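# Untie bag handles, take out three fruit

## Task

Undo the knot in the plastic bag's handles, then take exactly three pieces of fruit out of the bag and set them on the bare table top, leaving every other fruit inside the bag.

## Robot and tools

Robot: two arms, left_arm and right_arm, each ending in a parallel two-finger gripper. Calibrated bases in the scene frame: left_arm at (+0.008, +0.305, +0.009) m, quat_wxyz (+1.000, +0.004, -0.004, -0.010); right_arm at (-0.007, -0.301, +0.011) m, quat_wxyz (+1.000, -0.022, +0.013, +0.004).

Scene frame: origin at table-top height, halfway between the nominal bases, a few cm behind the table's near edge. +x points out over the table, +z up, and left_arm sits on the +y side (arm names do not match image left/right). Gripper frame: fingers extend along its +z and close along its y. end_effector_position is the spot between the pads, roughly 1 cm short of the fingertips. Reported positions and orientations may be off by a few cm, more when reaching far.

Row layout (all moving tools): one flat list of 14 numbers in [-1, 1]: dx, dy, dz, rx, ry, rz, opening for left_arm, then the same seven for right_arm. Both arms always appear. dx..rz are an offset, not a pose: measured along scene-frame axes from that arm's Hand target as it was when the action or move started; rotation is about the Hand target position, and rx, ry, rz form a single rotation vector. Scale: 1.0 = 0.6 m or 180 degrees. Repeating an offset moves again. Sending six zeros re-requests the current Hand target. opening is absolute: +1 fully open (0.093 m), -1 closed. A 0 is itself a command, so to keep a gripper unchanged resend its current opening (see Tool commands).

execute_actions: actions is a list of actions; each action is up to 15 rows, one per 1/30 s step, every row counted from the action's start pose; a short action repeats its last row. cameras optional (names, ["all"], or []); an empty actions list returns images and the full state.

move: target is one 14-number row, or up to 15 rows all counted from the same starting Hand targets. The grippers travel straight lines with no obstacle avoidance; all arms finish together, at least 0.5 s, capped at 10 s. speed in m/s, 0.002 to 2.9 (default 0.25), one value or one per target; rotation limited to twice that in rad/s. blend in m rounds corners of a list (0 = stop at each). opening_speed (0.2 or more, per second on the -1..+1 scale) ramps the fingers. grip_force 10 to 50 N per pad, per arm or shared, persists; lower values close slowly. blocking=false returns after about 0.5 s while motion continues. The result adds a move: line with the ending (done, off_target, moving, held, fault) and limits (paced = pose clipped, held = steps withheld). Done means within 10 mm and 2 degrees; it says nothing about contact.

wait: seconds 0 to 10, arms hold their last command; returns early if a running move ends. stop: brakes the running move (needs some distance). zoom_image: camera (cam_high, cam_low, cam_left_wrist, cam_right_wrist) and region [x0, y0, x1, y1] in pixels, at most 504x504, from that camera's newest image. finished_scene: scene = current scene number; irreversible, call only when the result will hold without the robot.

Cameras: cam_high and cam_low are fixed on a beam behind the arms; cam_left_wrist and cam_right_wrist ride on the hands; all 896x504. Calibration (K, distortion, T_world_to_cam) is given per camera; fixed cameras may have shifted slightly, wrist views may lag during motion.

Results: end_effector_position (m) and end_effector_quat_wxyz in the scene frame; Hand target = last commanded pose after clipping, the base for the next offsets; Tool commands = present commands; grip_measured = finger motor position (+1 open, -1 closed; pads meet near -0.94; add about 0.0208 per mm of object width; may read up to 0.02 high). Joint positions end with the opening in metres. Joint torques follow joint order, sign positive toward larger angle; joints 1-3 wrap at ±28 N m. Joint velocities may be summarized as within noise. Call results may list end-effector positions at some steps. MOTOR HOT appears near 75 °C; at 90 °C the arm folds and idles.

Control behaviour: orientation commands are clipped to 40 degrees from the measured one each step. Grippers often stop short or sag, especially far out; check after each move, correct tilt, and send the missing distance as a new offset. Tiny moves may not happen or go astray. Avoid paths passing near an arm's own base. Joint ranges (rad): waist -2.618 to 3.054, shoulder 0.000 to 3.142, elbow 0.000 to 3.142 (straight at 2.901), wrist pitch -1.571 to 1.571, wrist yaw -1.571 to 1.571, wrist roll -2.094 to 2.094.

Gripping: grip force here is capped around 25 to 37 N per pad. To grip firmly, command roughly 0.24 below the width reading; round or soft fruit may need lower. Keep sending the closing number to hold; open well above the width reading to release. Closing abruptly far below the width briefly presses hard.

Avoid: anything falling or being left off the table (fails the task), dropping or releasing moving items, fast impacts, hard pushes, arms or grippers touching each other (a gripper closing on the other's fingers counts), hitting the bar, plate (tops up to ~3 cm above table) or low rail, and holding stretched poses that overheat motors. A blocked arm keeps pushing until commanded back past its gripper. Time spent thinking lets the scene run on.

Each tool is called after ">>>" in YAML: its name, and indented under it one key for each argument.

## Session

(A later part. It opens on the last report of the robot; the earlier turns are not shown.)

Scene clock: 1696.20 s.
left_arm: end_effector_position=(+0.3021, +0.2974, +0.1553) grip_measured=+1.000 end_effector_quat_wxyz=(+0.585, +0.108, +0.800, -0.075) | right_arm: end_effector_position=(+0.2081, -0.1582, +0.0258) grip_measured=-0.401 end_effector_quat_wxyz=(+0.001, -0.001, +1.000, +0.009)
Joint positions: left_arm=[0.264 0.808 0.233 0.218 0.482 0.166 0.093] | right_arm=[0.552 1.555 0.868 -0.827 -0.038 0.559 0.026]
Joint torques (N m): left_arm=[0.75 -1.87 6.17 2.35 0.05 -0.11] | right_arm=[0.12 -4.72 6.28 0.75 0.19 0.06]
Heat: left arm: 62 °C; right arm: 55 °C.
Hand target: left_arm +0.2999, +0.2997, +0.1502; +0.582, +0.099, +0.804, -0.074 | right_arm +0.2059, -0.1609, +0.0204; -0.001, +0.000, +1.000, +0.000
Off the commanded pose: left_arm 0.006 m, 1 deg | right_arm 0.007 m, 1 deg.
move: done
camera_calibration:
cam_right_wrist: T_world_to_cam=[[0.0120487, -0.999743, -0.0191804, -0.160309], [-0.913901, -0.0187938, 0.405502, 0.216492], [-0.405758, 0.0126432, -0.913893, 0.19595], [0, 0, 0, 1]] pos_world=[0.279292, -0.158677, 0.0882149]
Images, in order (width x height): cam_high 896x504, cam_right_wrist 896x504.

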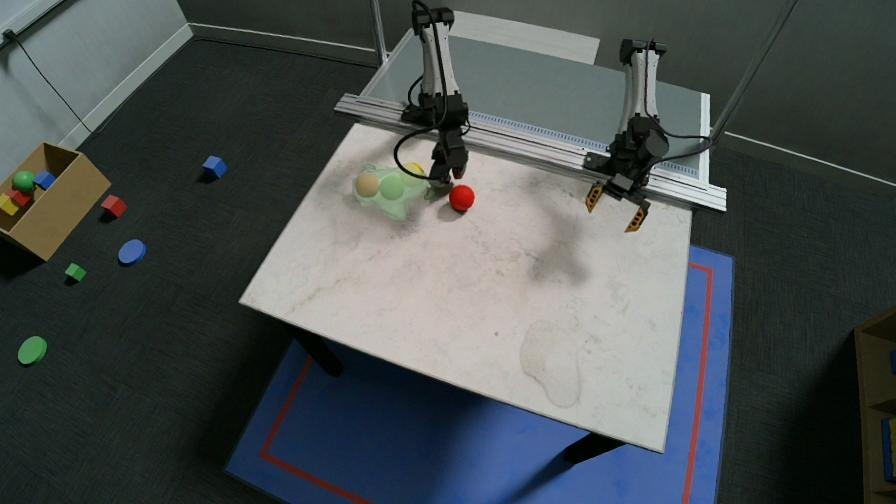

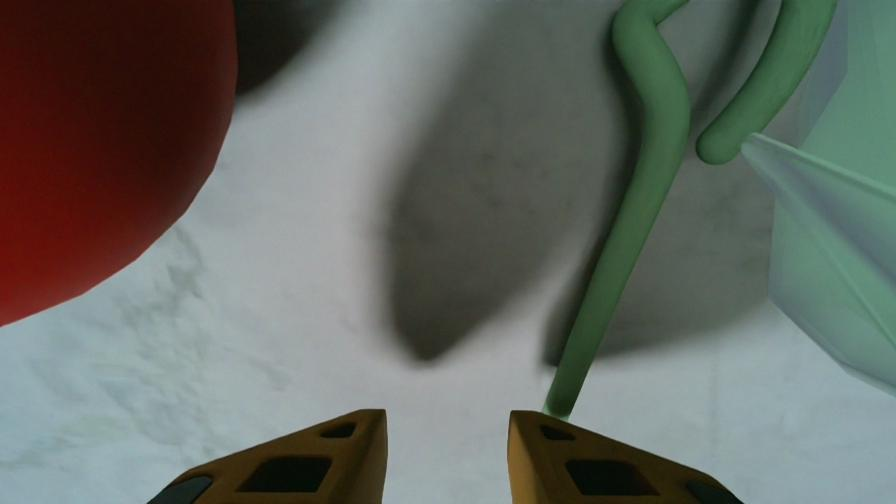

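>>> move:
  target:
    - [0,0,0,0,0,0,1,-0.01,0,0.2,0,0,0,-0.4]
    - [0,0,0,0,0,0,1,0.22,-0.22,0.33,0,0,0,0.9]
  cameras: ["cam_right_wrist","cam_high"]
  speed: [0.15,0.3]
  blend: [0.03,0]

>>> zoom_image:
  camera: "cam_right_wrist"
  region: [200, 0, 700, 504]

>>> zoom_image:
  camera: "cam_high"
  region: [320, 110, 480, 240]

Scene clock: 1706.83 s.
left_arm: end_effector_position=(+0.3021, +0.2974, +0.1553) grip_measured=+1.000 end_effector_quat_wxyz=(+0.585, +0.108, +0.800, -0.075) | right_arm: end_effector_position=(+0.3366, -0.2928, +0.2154) grip_measured=+0.899 end_effector_quat_wxyz=(+0.039, +0.002, +0.999, -0.003)
Joint positions: left_arm=[0.264 0.808 0.233 0.218 0.482 0.166 0.093] | right_arm=[-0.03 1.779 1.873 -1.561 -0.04 -0.013 0.088]
Joint torques (N m): left_arm=[0.68 -1.96 6.22 2.36 0.05 -0.12] | right_arm=[-0.4 -6.76 10.95 0.53 -0.05 -0.11]
Heat: left arm: 62 °C; right arm: 55 °C.
Hand target: left_arm +0.2999, +0.2997, +0.1502; +0.582, +0.099, +0.804, -0.074 | right_arm +0.3378, -0.2930, +0.2184; -0.001, +0.000, +1.000, +0.000
Off the commanded pose: left_arm 0.006 m, 1 deg | right_arm 0.003 m, 5 deg.
joint sent to its limit (right arm) — joint 4 (wrist pitch), lower limit. The joint targets are off in orientation, not in position.
move: off_target (right_arm); target 2's new opening was sent with right_arm's hand 0.003 m and 5 deg from that target
camera_calibration:
cam_right_wrist: T_world_to_cam=[[0.00446208, -0.999974, 0.00560679, -0.295653], [-0.941882, -0.0023193, 0.335935, 0.283787], [-0.335913, -0.0067799, -0.941869, 0.399834], [0, 0, 0, 1]] pos_world=[0.402923, -0.292276, 0.282914]
Images, in order (width x height): cam_high 896x504, cam_right_wrist 896x504.

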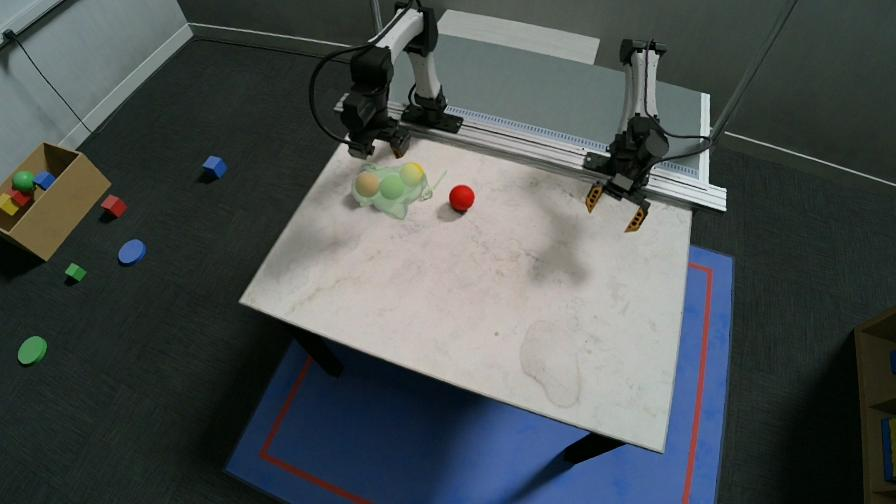

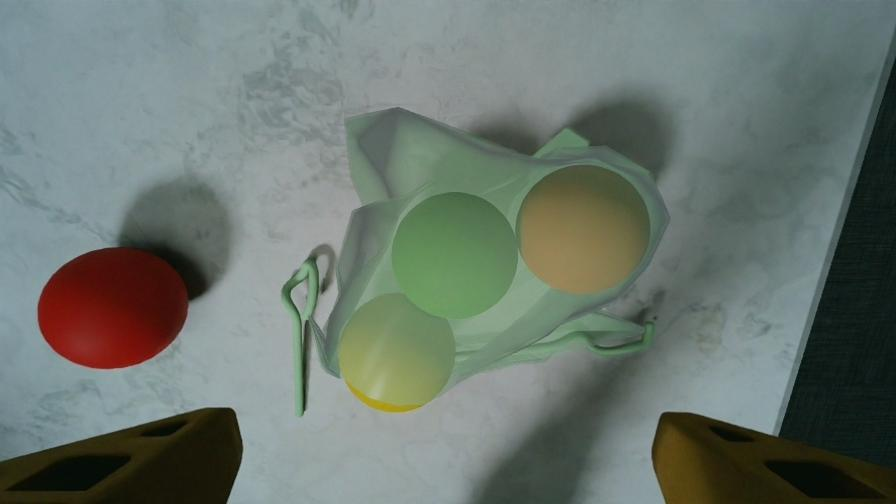

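Scaled by 1.000.

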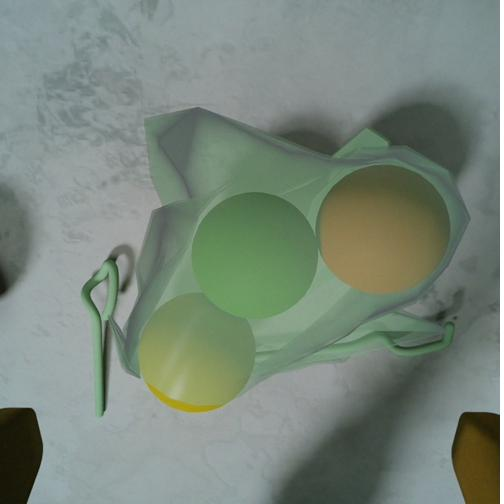

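Scaled by 3.150 from the camera's 896x504 image, which has a finer 1280x720 frame.

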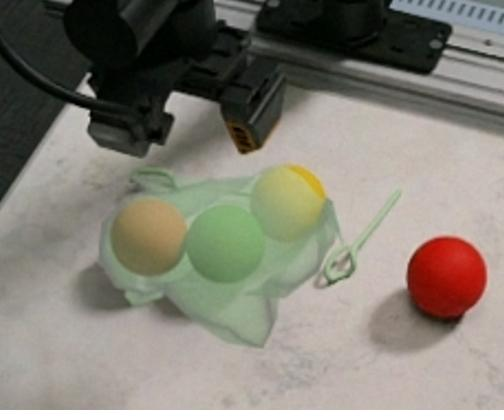

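>>> move:
  target: [0,0,0,0,0,0,1,-0.155,0.048,-0.163,0,0,0.5,-0.3]
  cameras: ["cam_right_wrist"]
  speed: 0.25

>>> zoom_image:
  camera: "cam_right_wrist"
  region: [200, 100, 700, 504]

Scene clock: 1758.37 s.
left_arm: end_effector_position=(+0.3021, +0.2974, +0.1553) grip_measured=+1.000 end_effector_quat_wxyz=(+0.585, +0.108, +0.800, -0.075) | right_arm: end_effector_position=(+0.2462, -0.2642, +0.1185) grip_measured=-0.299 end_effector_quat_wxyz=(+0.009, +0.702, -0.712, -0.008)
Joint positions: left_arm=[0.264 0.808 0.233 0.218 0.482 0.166 0.093] | right_arm=[0.091 1.491 1.176 -1.249 -0.042 -1.459 0.031]
Joint torques (N m): left_arm=[0.68 -1.87 6.15 2.35 0.05 -0.13] | right_arm=[0.13 -8.08 6.54 0.63 0 -0.11]
Heat: left arm: 62 °C; right arm: 57 °C.
Hand target: left_arm +0.2999, +0.2997, +0.1502; +0.582, +0.099, +0.804, -0.074 | right_arm +0.2449, -0.2641, +0.1206; +0.001, +0.707, -0.707, +0.000
Off the commanded pose: left_arm 0.006 m, 1 deg | right_arm 0.002 m, 2 deg.
move: done
camera_calibration:
cam_right_wrist: T_world_to_cam=[[0.999699, -0.00363874, -0.0242545, -0.244399], [0.00657916, -0.9129, 0.40813, -0.251367], [-0.023627, -0.408167, -0.912602, 0.0919961], [0, 0, 0, 1]] pos_world=[0.248153, -0.192812, 0.180618]
Images, in order (width x height): cam_right_wrist 896x504.

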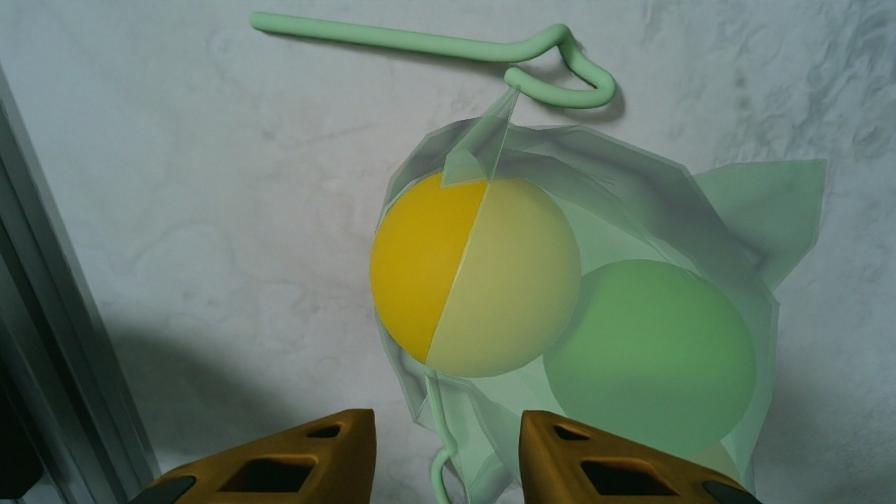

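Scaled by 1.008 from the camera's 896x504 image, which has a finer 1280x720 frame.

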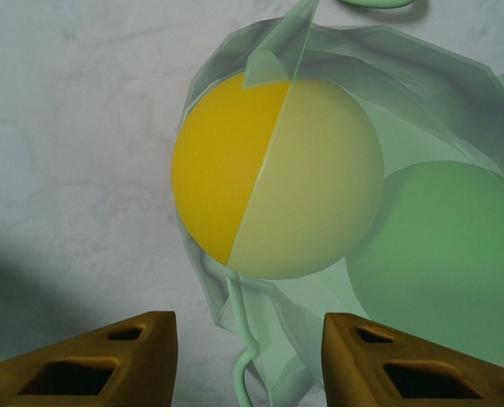

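>>> move:
  target: [0,0,0,0,0,0,1,-0.06,0,0.0,0,0,-0.5,-0.1]
  cameras: ["cam_right_wrist"]
  speed: 0.25

>>> move:
  target: [0,0,0,0,0,0,1,0.0,0,-0.085,0,0,0,-0.1]
  cameras: ["cam_right_wrist"]
  speed: 0.12

Scene clock: 1808.60 s.
left_arm: end_effector_position=(+0.3021, +0.2974, +0.1553) grip_measured=+1.000 end_effector_quat_wxyz=(+0.585, +0.108, +0.800, -0.075) | right_arm: end_effector_position=(+0.2155, -0.2642, +0.1200) grip_measured=-0.101 end_effector_quat_wxyz=(+0.000, -0.002, +1.000, +0.001)
Joint positions: left_arm=[0.264 0.808 0.233 0.218 0.482 0.166 0.093] | right_arm=[0.105 1.349 1.059 -1.248 -0.042 0.11 0.04]
Joint torques (N m): left_arm=[0.65 -1.89 6.2 2.37 0.05 -0.12] | right_arm=[0.23 -6.58 6.74 0.51 0.01 0.06]
Heat: left arm: 62 °C; right arm: 55 °C.
Hand target: left_arm +0.2999, +0.2997, +0.1502; +0.582, +0.099, +0.804, -0.074 | right_arm +0.2088, -0.2641, +0.1206; -0.001, +0.000, +1.000, +0.000
Off the commanded pose: left_arm 0.006 m, 1 deg | right_arm 0.007 m, 0 deg.
move: done
camera_calibration:
cam_right_wrist: T_world_to_cam=[[0.0129721, -0.999912, -0.0028634, -0.266761], [-0.913308, -0.0130143, 0.407061, 0.184415], [-0.407062, -0.00266526, -0.913397, 0.282519], [0, 0, 0, 1]] pos_world=[0.286891, -0.263585, 0.18222]
Images, in order (width x height): cam_right_wrist 896x504.

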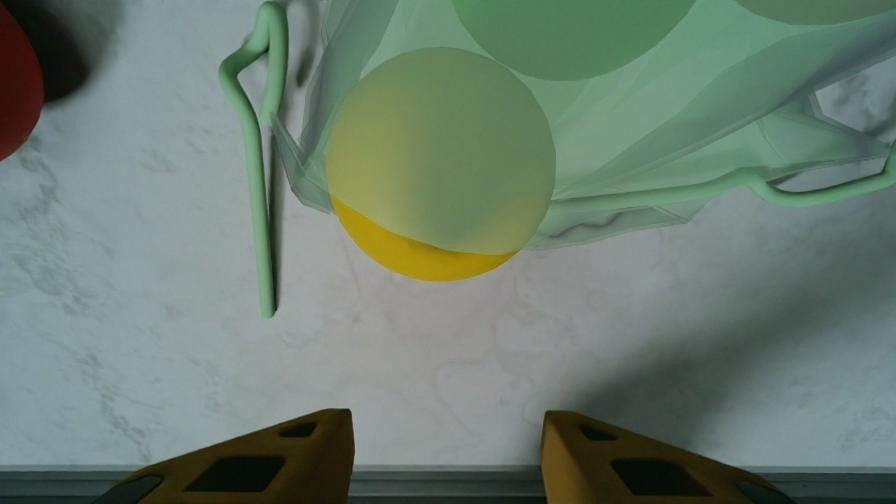

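Scene clock: 1809.80 s.
left_arm: end_effector_position=(+0.3021, +0.2974, +0.1553) grip_measured=+1.000 end_effector_quat_wxyz=(+0.585, +0.108, +0.800, -0.075) | right_arm: end_effector_position=(+0.2106, -0.2645, +0.0752) grip_measured=-0.101 end_effector_quat_wxyz=(+0.004, -0.002, +1.000, +0.002)
Joint positions: left_arm=[0.264 0.808 0.233 0.218 0.482 0.166 0.093] | right_arm=[0.114 1.353 0.881 -1.059 -0.042 0.12 0.04]
Joint torques (N m): left_arm=[0.69 -1.88 6.17 2.35 0.05 -0.11] | right_arm=[0.31 -3.25 6.6 0.79 0.03 0.13]
Heat: left arm: 62 °C; right arm: 55 °C.
Hand target: left_arm +0.2999, +0.2997, +0.1502; +0.582, +0.099, +0.804, -0.074 | right_arm +0.2088, -0.2642, +0.0696; -0.001, +0.000, +1.000, +0.000
Off the commanded pose: left_arm 0.006 m, 1 deg | right_arm 0.006 m, 1 deg.
move: done
camera_calibration:
cam_right_wrist: T_world_to_cam=[[0.0125642, -0.999913, -0.00399192, -0.266945], [-0.916493, -0.0131123, 0.399836, 0.199254], [-0.399853, -0.00136506, -0.916578, 0.238652], [0, 0, 0, 1]] pos_world=[0.281394, -0.263984, 0.138009]
Images, in order (width x height): cam_right_wrist 896x504.

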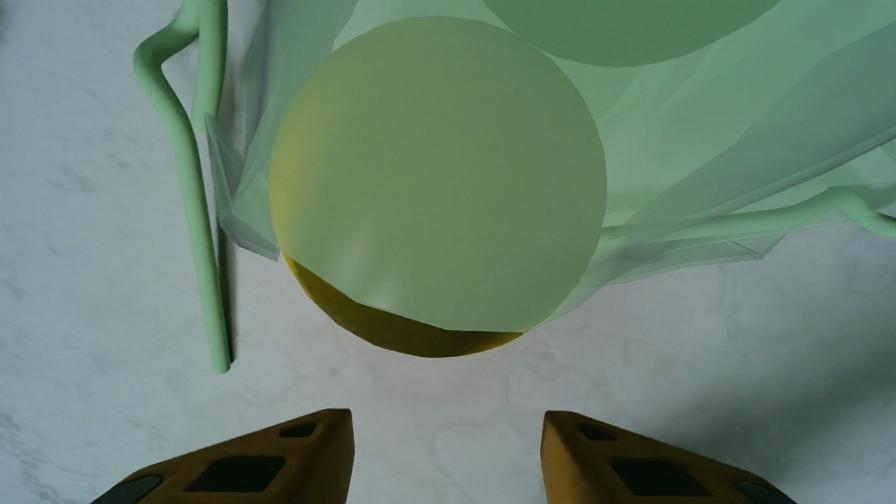

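>>> move:
  target: [0,0,0,0,0,0,1,0.028,0,-0.01,0,0,0,-0.42]
  cameras: ["cam_right_wrist"]
  speed: 0.08

Scene clock: 1830.20 s.
left_arm: end_effector_position=(+0.3021, +0.2974, +0.1553) grip_measured=+1.000 end_effector_quat_wxyz=(+0.585, +0.108, +0.800, -0.075) | right_arm: end_effector_position=(+0.2153, -0.2645, +0.0605) grip_measured=-0.419 end_effector_quat_wxyz=(-0.014, -0.001, +1.000, +0.000)
Joint positions: left_arm=[0.264 0.808 0.233 0.218 0.482 0.166 0.093] | right_arm=[0.114 1.426 0.881 -1.023 -0.042 0.12 0.025]
Joint torques (N m): left_arm=[0.66 -1.88 6.22 2.34 0.07 -0.12] | right_arm=[-0.42 -3.84 10.26 0.65 0 -0.02]
Heat: left arm: 62 °C; right arm: 53 °C.
Hand target: left_arm +0.2999, +0.2997, +0.1502; +0.582, +0.099, +0.804, -0.074 | right_arm +0.2256, -0.2642, +0.0636; -0.001, +0.000, +1.000, +0.000
Off the commanded pose: left_arm 0.006 m, 1 deg | right_arm 0.011 m, 2 deg.
move: off_target (right_arm)
camera_calibration:
cam_right_wrist: T_world_to_cam=[[0.0109579, -0.99994, 0.000131291, -0.267043], [-0.901054, -0.00981734, 0.433596, 0.204937], [-0.433569, -0.00486962, -0.901107, 0.232477], [0, 0, 0, 1]] pos_world=[0.28838, -0.263883, 0.120662]
Images, in order (width x height): cam_right_wrist 896x504.

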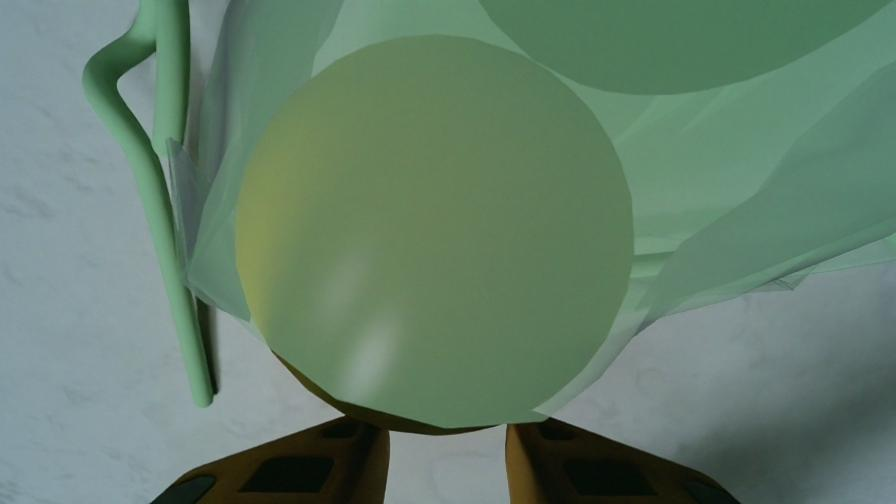

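>>> move:
  target:
    - [0,0,0,0,0,0,1,0.02,0,0.035,0,0,0,-0.42]
    - [0,0,0,0,0,0,1,0.065,0,0.05,0,0,0,-0.42]
  cameras: ["cam_right_wrist"]
  speed: 0.06
  blend: [0.01,0]

Scene clock: 1839.43 s.
left_arm: end_effector_position=(+0.3021, +0.2974, +0.1553) grip_measured=+1.000 end_effector_quat_wxyz=(+0.585, +0.108, +0.800, -0.075) | right_arm: end_effector_position=(+0.2613, -0.2617, +0.0894) grip_measured=-0.419 end_effector_quat_wxyz=(+0.002, -0.001, +1.000, +0.001)
Joint positions: left_arm=[0.264 0.808 0.233 0.218 0.482 0.166 0.093] | right_arm=[0.099 1.542 1.109 -1.103 -0.042 0.106 0.025]
Joint torques (N m): left_arm=[0.75 -1.89 6.17 2.34 0.05 -0.13] | right_arm=[-0.94 -4.88 11.08 0.35 0.02 -0.07]
Heat: left arm: 62 °C; right arm: 54 °C.
Hand target: left_arm +0.2999, +0.2997, +0.1502; +0.582, +0.099, +0.804, -0.074 | right_arm +0.2646, -0.2642, +0.0936; -0.001, +0.000, +1.000, +0.000
Off the commanded pose: left_arm 0.006 m, 1 deg | right_arm 0.006 m, 0 deg.
move: done
camera_calibration:
cam_right_wrist: T_world_to_cam=[[0.0115995, -0.999928, -0.00297924, -0.264568], [-0.914488, -0.0118134, 0.40444, 0.239574], [-0.404446, -0.00196682, -0.91456, 0.272806], [0, 0, 0, 1]] pos_world=[0.332492, -0.261183, 0.151816]
Images, in order (width x height): cam_right_wrist 896x504.

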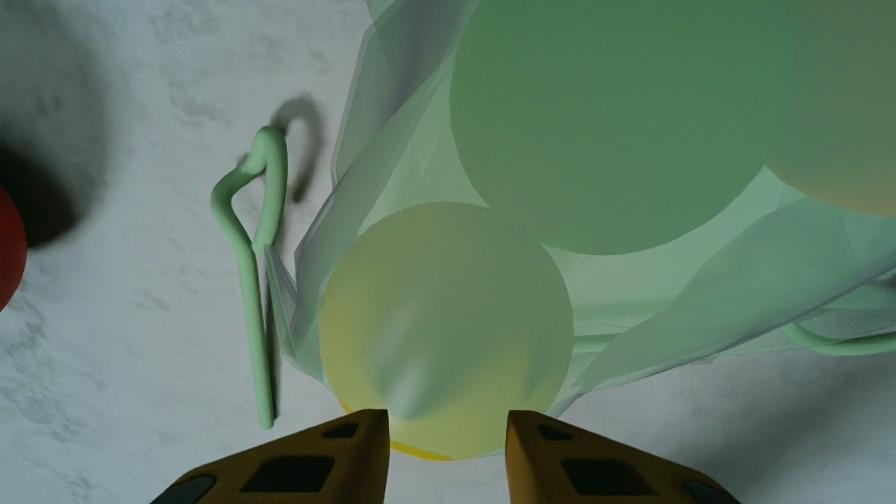

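>>> move:
  target:
    - [0,0,0,0,0,0,1,-0.03,0,0.0,0,0,0,-0.42]
    - [0,0,0,0,0,0,1,-0.03,0,-0.043,0,0,0,-0.42]
    - [0,0,0,0,0,0,1,0.06,0,-0.055,0,0,0,-0.42]
    - [0,0,0,0,0,0,1,0.06,0,0.08,0,0,0,-0.42]
  cameras: ["cam_right_wrist","cam_high"]
  speed: 0.08

>>> zoom_image:
  camera: "cam_high"
  region: [320, 110, 480, 240]

Scene clock: 1855.87 s.
left_arm: end_effector_position=(+0.3021, +0.2974, +0.1553) grip_measured=+1.000 end_effector_quat_wxyz=(+0.585, +0.108, +0.800, -0.075) | right_arm: end_effector_position=(+0.2987, -0.2625, +0.1260) grip_measured=-0.419 end_effector_quat_wxyz=(-0.018, -0.001, +1.000, -0.004)
Joint positions: left_arm=[0.264 0.808 0.233 0.218 0.482 0.166 0.093] | right_arm=[0.082 1.698 1.424 -1.303 -0.036 0.088 0.025]
Joint torques (N m): left_arm=[0.66 -1.89 6.2 2.35 0.05 -0.13] | right_arm=[-1.03 -10.14 11.08 0.21 -0.06 -0.09]
Heat: left arm: 62 °C; right arm: 56 °C.
Hand target: left_arm +0.2999, +0.2997, +0.1502; +0.582, +0.099, +0.804, -0.074 | right_arm +0.3006, -0.2642, +0.1417; -0.001, +0.000, +1.000, +0.000
Off the commanded pose: left_arm 0.006 m, 1 deg | right_arm 0.016 m, 2 deg.
move: off_target (right_arm)
camera_calibration:
cam_right_wrist: T_world_to_cam=[[0.0112654, -0.999907, 0.00770269, -0.266884], [-0.897936, -0.00672651, 0.440074, 0.250769], [-0.439981, -0.0118741, -0.897929, 0.32728], [0, 0, 0, 1]] pos_world=[0.372178, -0.261286, 0.185573]
Images, in order (width x height): cam_high 896x504, cam_right_wrist 896x504.

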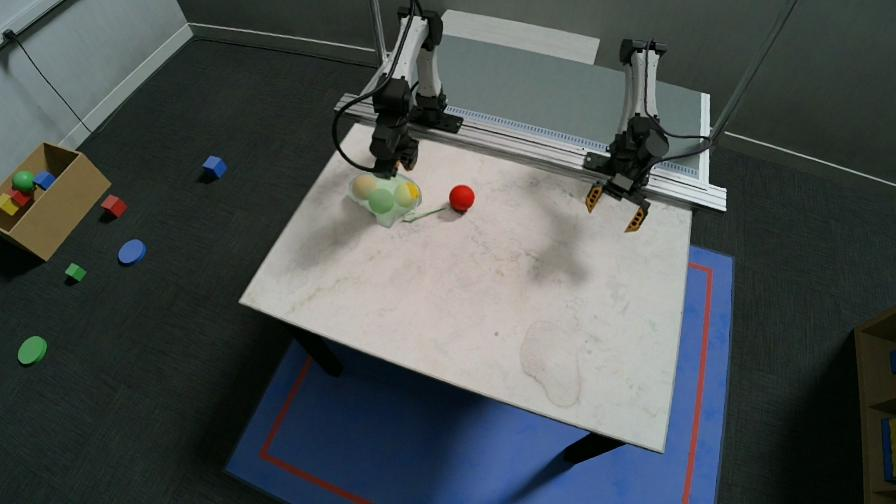

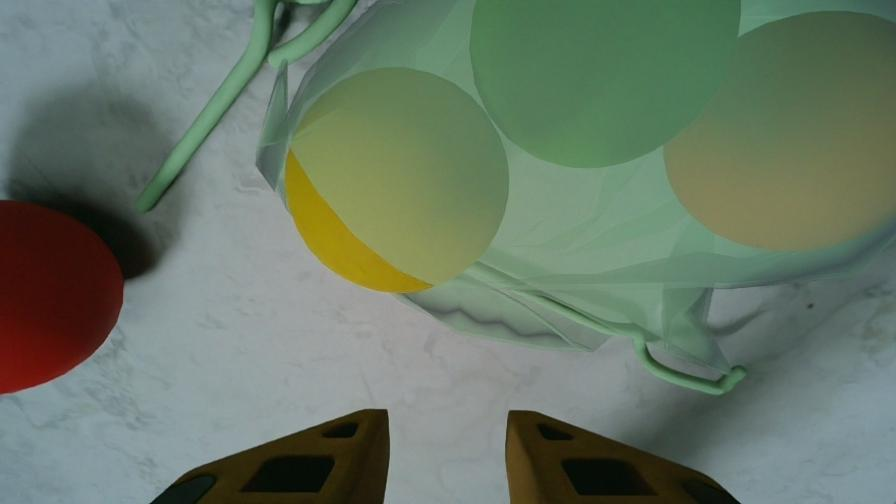

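Scaled by 3.150 from the camera's 896x504 image, which has a finer 1280x720 frame.

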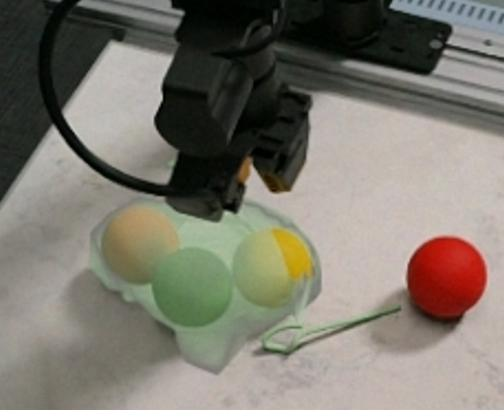

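>>> move:
  target: [0,0,0,0,0,0,1,0.09,-0.04,0.14,0,0,0,-0.42]
  cameras: ["cam_right_wrist","cam_low"]
  speed: 0.25

>>> zoom_image:
  camera: "cam_right_wrist"
  region: [200, 0, 700, 504]

Scene clock: 1863.73 s.
left_arm: end_effector_position=(+0.3021, +0.2974, +0.1553) grip_measured=+1.000 end_effector_quat_wxyz=(+0.585, +0.108, +0.800, -0.075) | right_arm: end_effector_position=(+0.3543, -0.2865, +0.2243) grip_measured=-0.419 end_effector_quat_wxyz=(+0.061, +0.000, +0.998, -0.003)
Joint positions: left_arm=[0.264 0.808 0.233 0.218 0.482 0.166 0.093] | right_arm=[-0.011 1.82 1.959 -1.561 -0.037 0.002 0.025]
Joint torques (N m): left_arm=[0.76 -1.91 6.15 2.35 0.05 -0.12] | right_arm=[-0.88 -7.02 10.45 0.61 -0.1 -0.12]
Heat: left arm: 62 °C; right arm: 57 °C.
Hand target: left_arm +0.2999, +0.2997, +0.1502; +0.582, +0.099, +0.804, -0.074 | right_arm +0.3547, -0.2881, +0.2257; -0.001, +0.000, +1.000, +0.000
Off the commanded pose: left_arm 0.006 m, 1 deg | right_arm 0.002 m, 7 deg.
joint sent to its limit (right arm) — joint 4 (wrist pitch), lower limit. The joint targets are off in orientation, not in position.
move: off_target (right_arm)
camera_calibration:
cam_right_wrist: T_world_to_cam=[[0.00929364, -0.99993, 0.00737368, -0.291618], [-0.956037, -0.0067238, 0.293168, 0.310858], [-0.293098, -0.00977411, -0.956032, 0.401385], [0, 0, 0, 1]] pos_world=[0.417547, -0.285584, 0.294753]
Images, in order (width x height): cam_low 896x504, cam_right_wrist 896x504.

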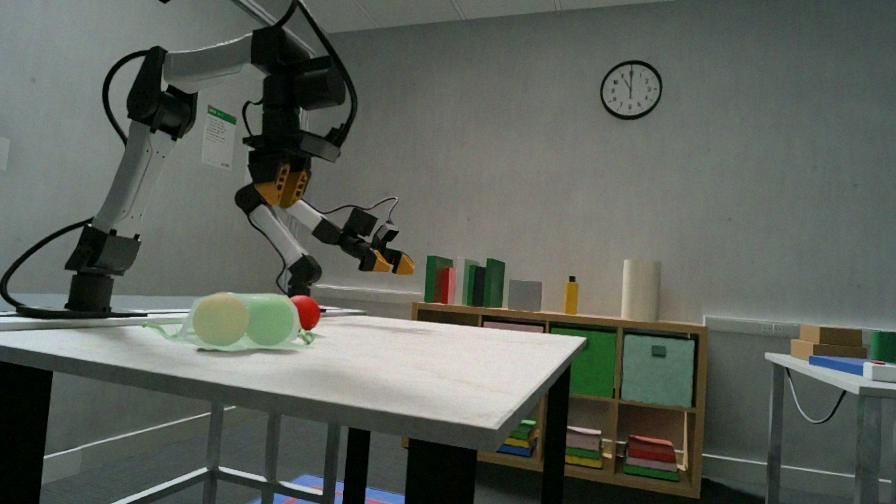

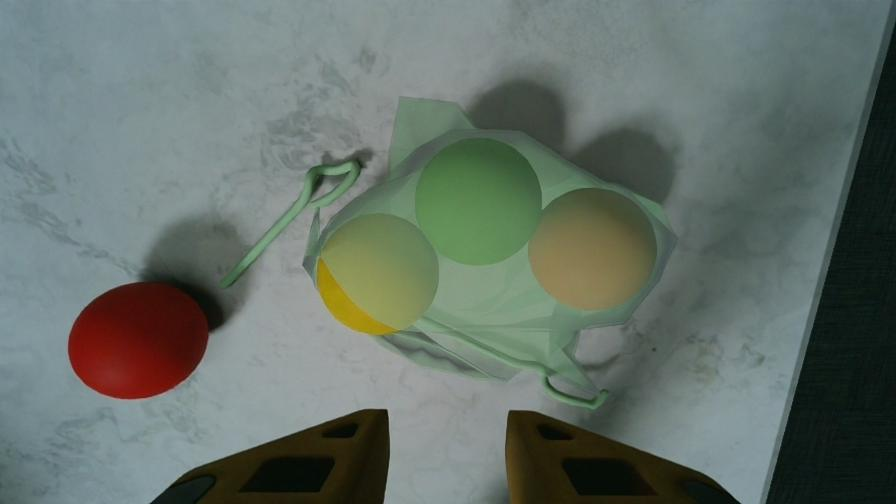

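Scaled by 1.000.

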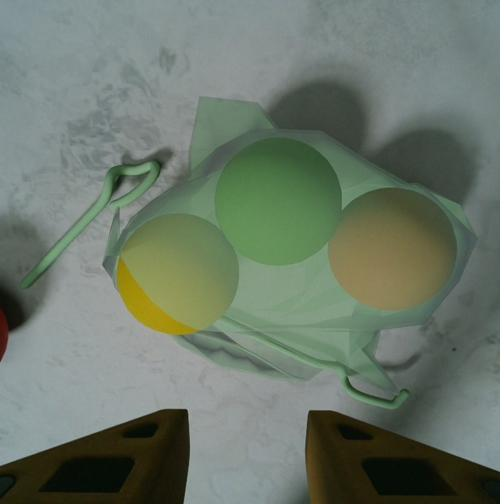

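>>> move:
  target: [-0.033,-0.655,0.03,0.0505,0.397,0.0675,1,0,0,0,0,0,0,-0.42]
  cameras: ["cam_left_wrist"]
  speed: 0.25

Scene clock: 1899.07 s.
left_arm: end_effector_position=(+0.2811, -0.0925, +0.1732) grip_measured=+1.000 end_effector_quat_wxyz=(+0.061, +0.006, +0.995, -0.075) | right_arm: end_effector_position=(+0.3542, -0.2865, +0.2243) grip_measured=-0.419 end_effector_quat_wxyz=(+0.061, +0.000, +0.998, -0.003)
Joint positions: left_arm=[-0.946 2.338 2.502 -1.539 -0.003 -0.954 0.093] | right_arm=[-0.011 1.82 1.959 -1.561 -0.037 0.002 0.025]
Joint torques (N m): left_arm=[0.44 -8.9 7.66 0.73 0.11 -0.06] | right_arm=[-0.73 -6.97 10.43 0.62 -0.06 -0.09]
Heat: left arm: 61 °C; right arm: 58 °C.
Hand target: left_arm +0.2800, -0.0933, +0.1681; +0.000, +0.000, +1.000, +0.001 | right_arm +0.3547, -0.2881, +0.2257; -0.001, +0.000, +1.000, +0.000
Off the commanded pose: left_arm 0.005 m, 11 deg | right_arm 0.002 m, 7 deg.
joint sent to its limit (left arm) — joint 4 (wrist pitch), lower limit. The joint targets are off in orientation, not in position.
joint sent to its limit (right arm) — joint 4 (wrist pitch), lower limit. The joint targets are off in orientation, not in position.
move: off_target (left_arm, right_arm)
camera_calibration:
cam_left_wrist: T_world_to_cam=[[-0.027891, -0.987769, 0.153411, -0.110866], [-0.952789, 0.0726892, 0.294803, 0.263223], [-0.302349, -0.137946, -0.943163, 0.324523], [0, 0, 0, 1]] pos_world=[0.345824, -0.0838773, 0.245487]
Images, in order (width x height): cam_left_wrist 896x504.

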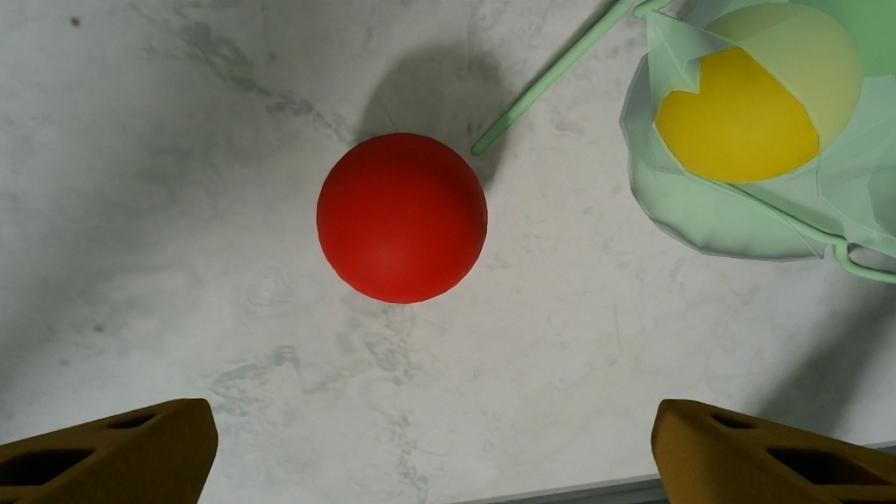

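>>> move:
  target: [0.025,0,-0.12,0,0,0,1,0,0,0,0,0,0,-0.42]
  cameras: ["cam_left_wrist"]
  speed: 0.15

Scene clock: 1948.20 s.
left_arm: end_effector_position=(+0.2944, -0.0937, +0.0995) grip_measured=+1.000 end_effector_quat_wxyz=(+0.020, -0.003, +1.000, -0.018) | right_arm: end_effector_position=(+0.3542, -0.2865, +0.2243) grip_measured=-0.419 end_effector_quat_wxyz=(+0.061, +0.000, +0.998, -0.003)
Joint positions: left_arm=[-0.926 2.521 2.547 -1.542 0 -0.952 0.093] | right_arm=[-0.011 1.82 1.959 -1.561 -0.037 0.002 0.025]
Joint torques (N m): left_arm=[0.8 -10.14 7.64 0.41 0.06 0.08] | right_arm=[-0.7 -6.98 10.4 0.62 -0.08 -0.11]
Heat: left arm: 50 °C; right arm: 59 °C.
Hand target: left_arm +0.2951, -0.0933, +0.0962; +0.000, +0.000, +1.000, +0.000 | right_arm +0.3547, -0.2881, +0.2257; -0.001, +0.000, +1.000, +0.000
Off the commanded pose: left_arm 0.003 m, 3 deg | right_arm 0.002 m, 7 deg.
joint sent to its limit (left arm) — joint 4 (wrist pitch), lower limit. The joint targets still meet the commanded pose.
joint sent to its limit (right arm) — joint 4 (wrist pitch), lower limit. The joint targets are off in orientation, not in position.
move: off_target (left_arm, right_arm)
camera_calibration:
cam_left_wrist: T_world_to_cam=[[-0.000971961, -0.999163, 0.0408828, -0.0982523], [-0.925307, 0.0164021, 0.378864, 0.276007], [-0.379218, -0.0374609, -0.924549, 0.289131], [0, 0, 0, 1]] pos_world=[0.36494, -0.0918661, 0.166764]
Images, in order (width x height): cam_left_wrist 896x504.

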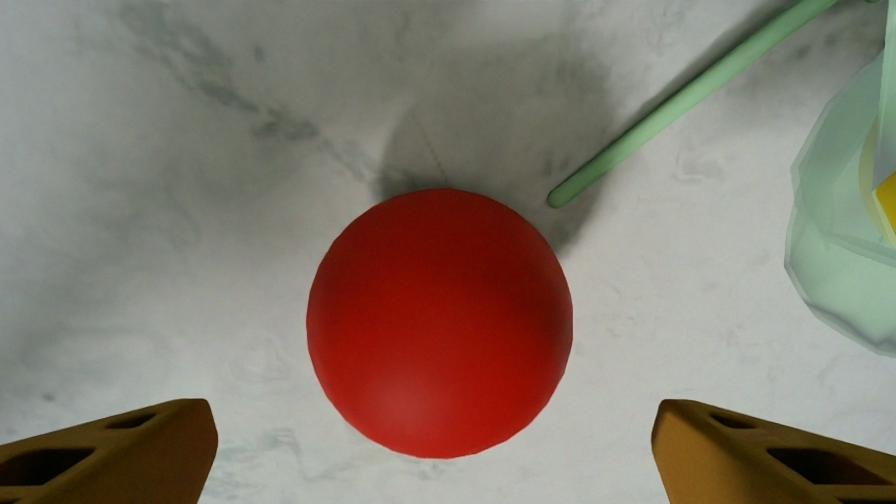

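>>> move:
  target: [0.01,-0.0005,-0.045,0,0,0,1,0,0,0,0,0,0,-0.42]
  cameras: ["cam_left_wrist","cam_low"]
  speed: 0.1

>>> zoom_image:
  camera: "cam_low"
  region: [220, 200, 420, 360]

Scene clock: 1968.47 s.
left_arm: end_effector_position=(+0.3007, -0.0948, +0.0745) grip_measured=+1.000 end_effector_quat_wxyz=(+0.010, -0.002, +1.000, -0.004) | right_arm: end_effector_position=(+0.3542, -0.2865, +0.2243) grip_measured=-0.419 end_effector_quat_wxyz=(+0.061, +0.000, +0.998, -0.003)
Joint positions: left_arm=[-0.917 2.595 2.587 -1.542 0 -0.943 0.093] | right_arm=[-0.011 1.82 1.959 -1.561 -0.037 0.002 0.025]
Joint torques (N m): left_arm=[0.8 -10.15 7.65 0.32 0.07 0.09] | right_arm=[-0.8 -7.01 10.37 0.63 -0.08 -0.11]
Heat: left arm: 51 °C; right arm: 59 °C.
Hand target: left_arm +0.3012, -0.0935, +0.0692; +0.000, +0.000, +1.000, +0.000 | right_arm +0.3547, -0.2881, +0.2257; -0.001, +0.000, +1.000, +0.000
Off the commanded pose: left_arm 0.005 m, 1 deg | right_arm 0.002 m, 7 deg.
joint sent to its limit (left arm) — joint 4 (wrist pitch), lower limit. The joint targets still meet the commanded pose.
joint sent to its limit (right arm) — joint 4 (wrist pitch), lower limit. The joint targets are off in orientation, not in position.
move: off_target (right_arm)
camera_calibration:
cam_left_wrist: T_world_to_cam=[[-0.000758804, -0.999915, 0.012979, -0.0963715], [-0.917589, 0.00585576, 0.397487, 0.286654], [-0.39753, -0.0116078, -0.917516, 0.27579], [0, 0, 0, 1]] pos_world=[0.372592, -0.0948406, 0.140351]
Images, in order (width x height): cam_low 896x504, cam_left_wrist 896x504.

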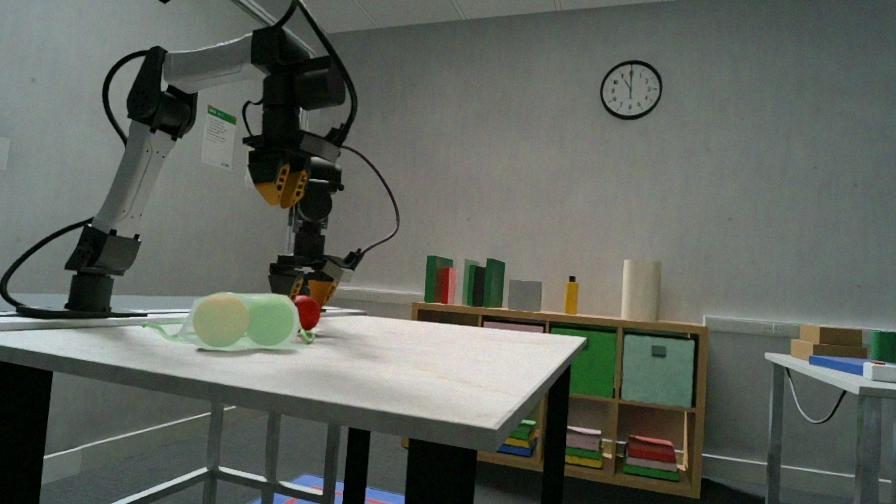

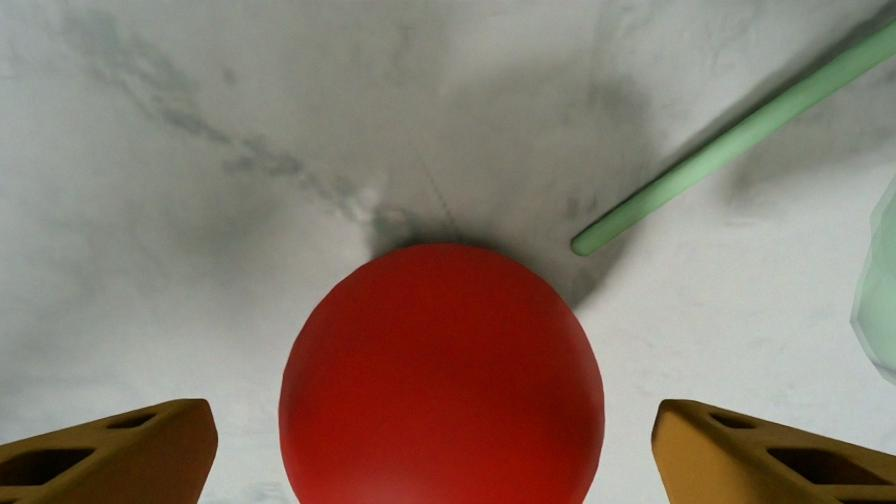

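Scaled by 2.520 from the camera's 896x504 image, which has a finer 1280x720 frame.

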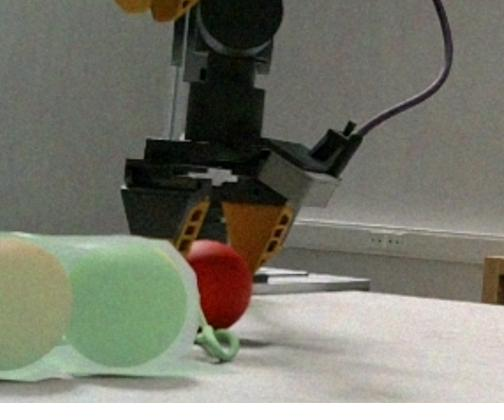

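>>> move:
  target:
    - [-0.003,0,-0.029,0,0,0,1,0,0,0,0,0,0,-0.42]
    - [-0.003,0,-0.029,0,0,0,0.3,0,0,0,0,0,0,-0.42]
  cameras: ["cam_left_wrist","cam_low"]
  speed: 0.08
  grip_force: 40

>>> zoom_image:
  camera: "cam_low"
  region: [220, 200, 420, 360]

Scene clock: 1986.37 s.
left_arm: end_effector_position=(+0.2997, -0.0929, +0.0493) grip_measured=+0.366 end_effector_quat_wxyz=(+0.002, -0.003, +1.000, +0.008) | right_arm: end_effector_position=(+0.3542, -0.2865, +0.2243) grip_measured=-0.419 end_effector_quat_wxyz=(+0.061, +0.000, +0.998, -0.003)
Joint positions: left_arm=[-0.917 2.595 2.485 -1.469 0 -0.943 0.063] | right_arm=[-0.011 1.82 1.959 -1.561 -0.037 0.002 0.025]
Joint torques (N m): left_arm=[0.5 -12.79 4.97 0.5 0.04 0.06] | right_arm=[-0.7 -6.98 10.39 0.65 -0.06 -0.07]
Heat: left arm: 53 °C; right arm: 60 °C.
Hand target: left_arm +0.2994, -0.0935, +0.0518; +0.000, +0.000, +1.000, +0.001 | right_arm +0.3547, -0.2881, +0.2257; -0.001, +0.000, +1.000, +0.000
Off the commanded pose: left_arm 0.003 m, 1 deg | right_arm 0.002 m, 7 deg.
joint sent to its limit (right arm) — joint 4 (wrist pitch), lower limit. The joint targets are off in orientation, not in position.
grip_force (N): 40, 40
move: off_target (right_arm)
camera_calibration:
cam_left_wrist: T_world_to_cam=[[-0.000391047, -0.999955, -0.00950818, -0.0930664], [-0.910905, -0.00356703, 0.4126, 0.291998], [-0.412615, 0.00882239, -0.910863, 0.258328], [0, 0, 0, 1]] pos_world=[0.372536, -0.0942997, 0.113938]
Images, in order (width x height): cam_low 896x504, cam_left_wrist 896x504.

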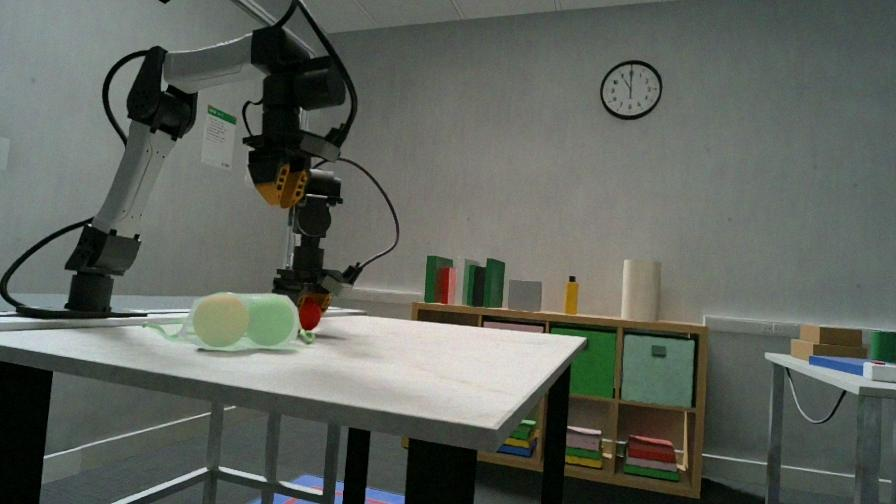

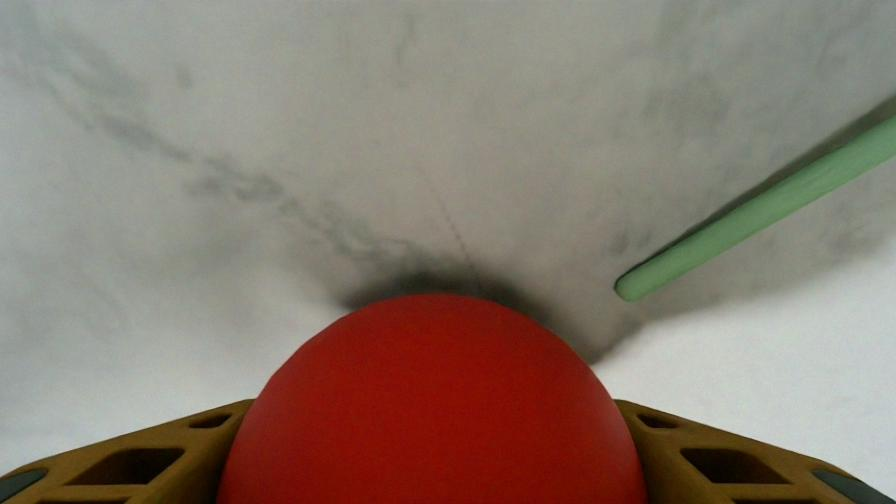

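Scaled by 2.520 from the camera's 896x504 image, which has a finer 1280x720 frame.

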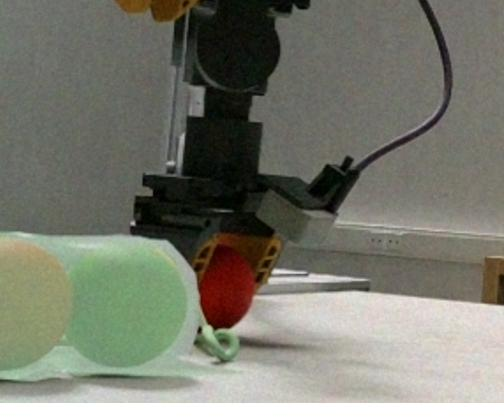

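>>> move:
  target:
    - [0,0,0.13,0,0,0,0.3,0,0,0,0,0,0,-0.42]
    - [0.03,0.45,0.13,0,0,0,0.3,0,0,0,0,0,0,-0.42]
    - [0.03,0.45,0.02,0,0,0,0.3,0,0,0,0,0,0,-0.42]
  cameras: ["cam_left_wrist","cam_low"]
  speed: [0.12,0.2,0.12]
  blend: [0.03,0.02,0]

Scene clock: 1998.60 s.
left_arm: end_effector_position=(+0.3192, +0.1769, +0.0710) grip_measured=+0.366 end_effector_quat_wxyz=(+0.008, -0.006, +1.000, +0.001) | right_arm: end_effector_position=(+0.3542, -0.2865, +0.2243) grip_measured=-0.419 end_effector_quat_wxyz=(+0.061, +0.000, +0.998, -0.003)
Joint positions: left_arm=[-0.367 1.844 1.343 -1.06 0.004 -0.399 0.063] | right_arm=[-0.011 1.82 1.959 -1.561 -0.037 0.002 0.025]
Joint torques (N m): left_arm=[0.29 -6.38 5.19 0.56 0.06 0.09] | right_arm=[-0.7 -6.91 10.3 0.63 -0.08 -0.07]
Heat: left arm: 57 °C; right arm: 60 °C.
Hand target: left_arm +0.3175, +0.1764, +0.0638; +0.000, +0.000, +1.000, +0.000 | right_arm +0.3547, -0.2881, +0.2257; -0.001, +0.000, +1.000, +0.000
Off the commanded pose: left_arm 0.008 m, 1 deg | right_arm 0.002 m, 7 deg.
joint sent to its limit (right arm) — joint 4 (wrist pitch), lower limit. The joint targets are off in orientation, not in position.
grip_force (N): 40, 40
move: off_target (right_arm)
camera_calibration:
cam_left_wrist: T_world_to_cam=[[0.00551168, -0.999974, 0.00466411, 0.173946], [-0.91579, -0.00317431, 0.401644, 0.304069], [-0.401619, -0.00648507, -0.915784, 0.283349], [0, 0, 0, 1]] pos_world=[0.391303, 0.176744, 0.136548]
Images, in order (width x height): cam_low 896x504, cam_left_wrist 896x504.

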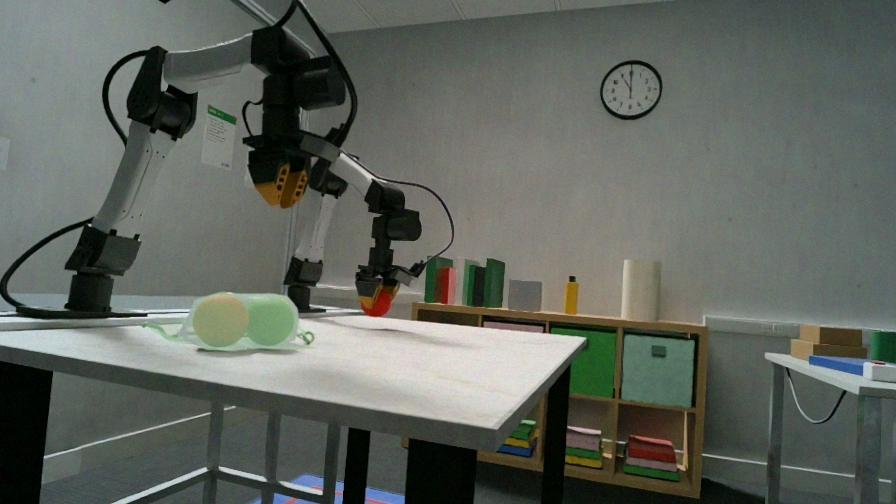

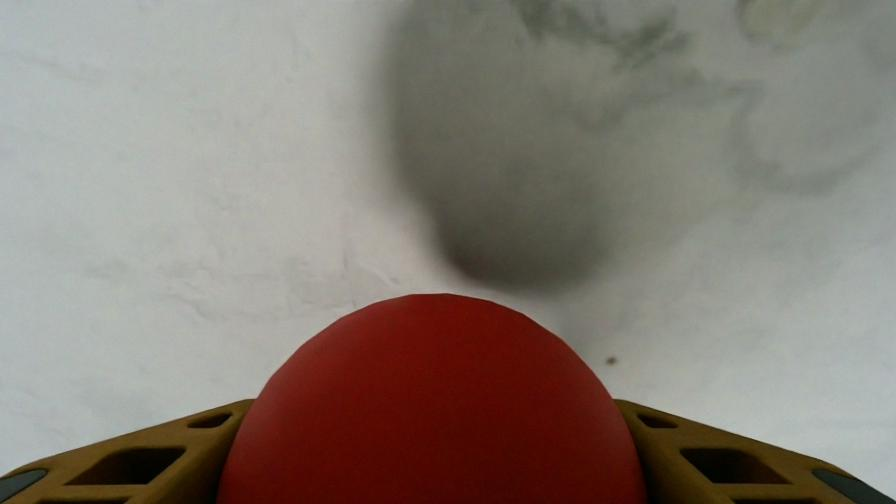

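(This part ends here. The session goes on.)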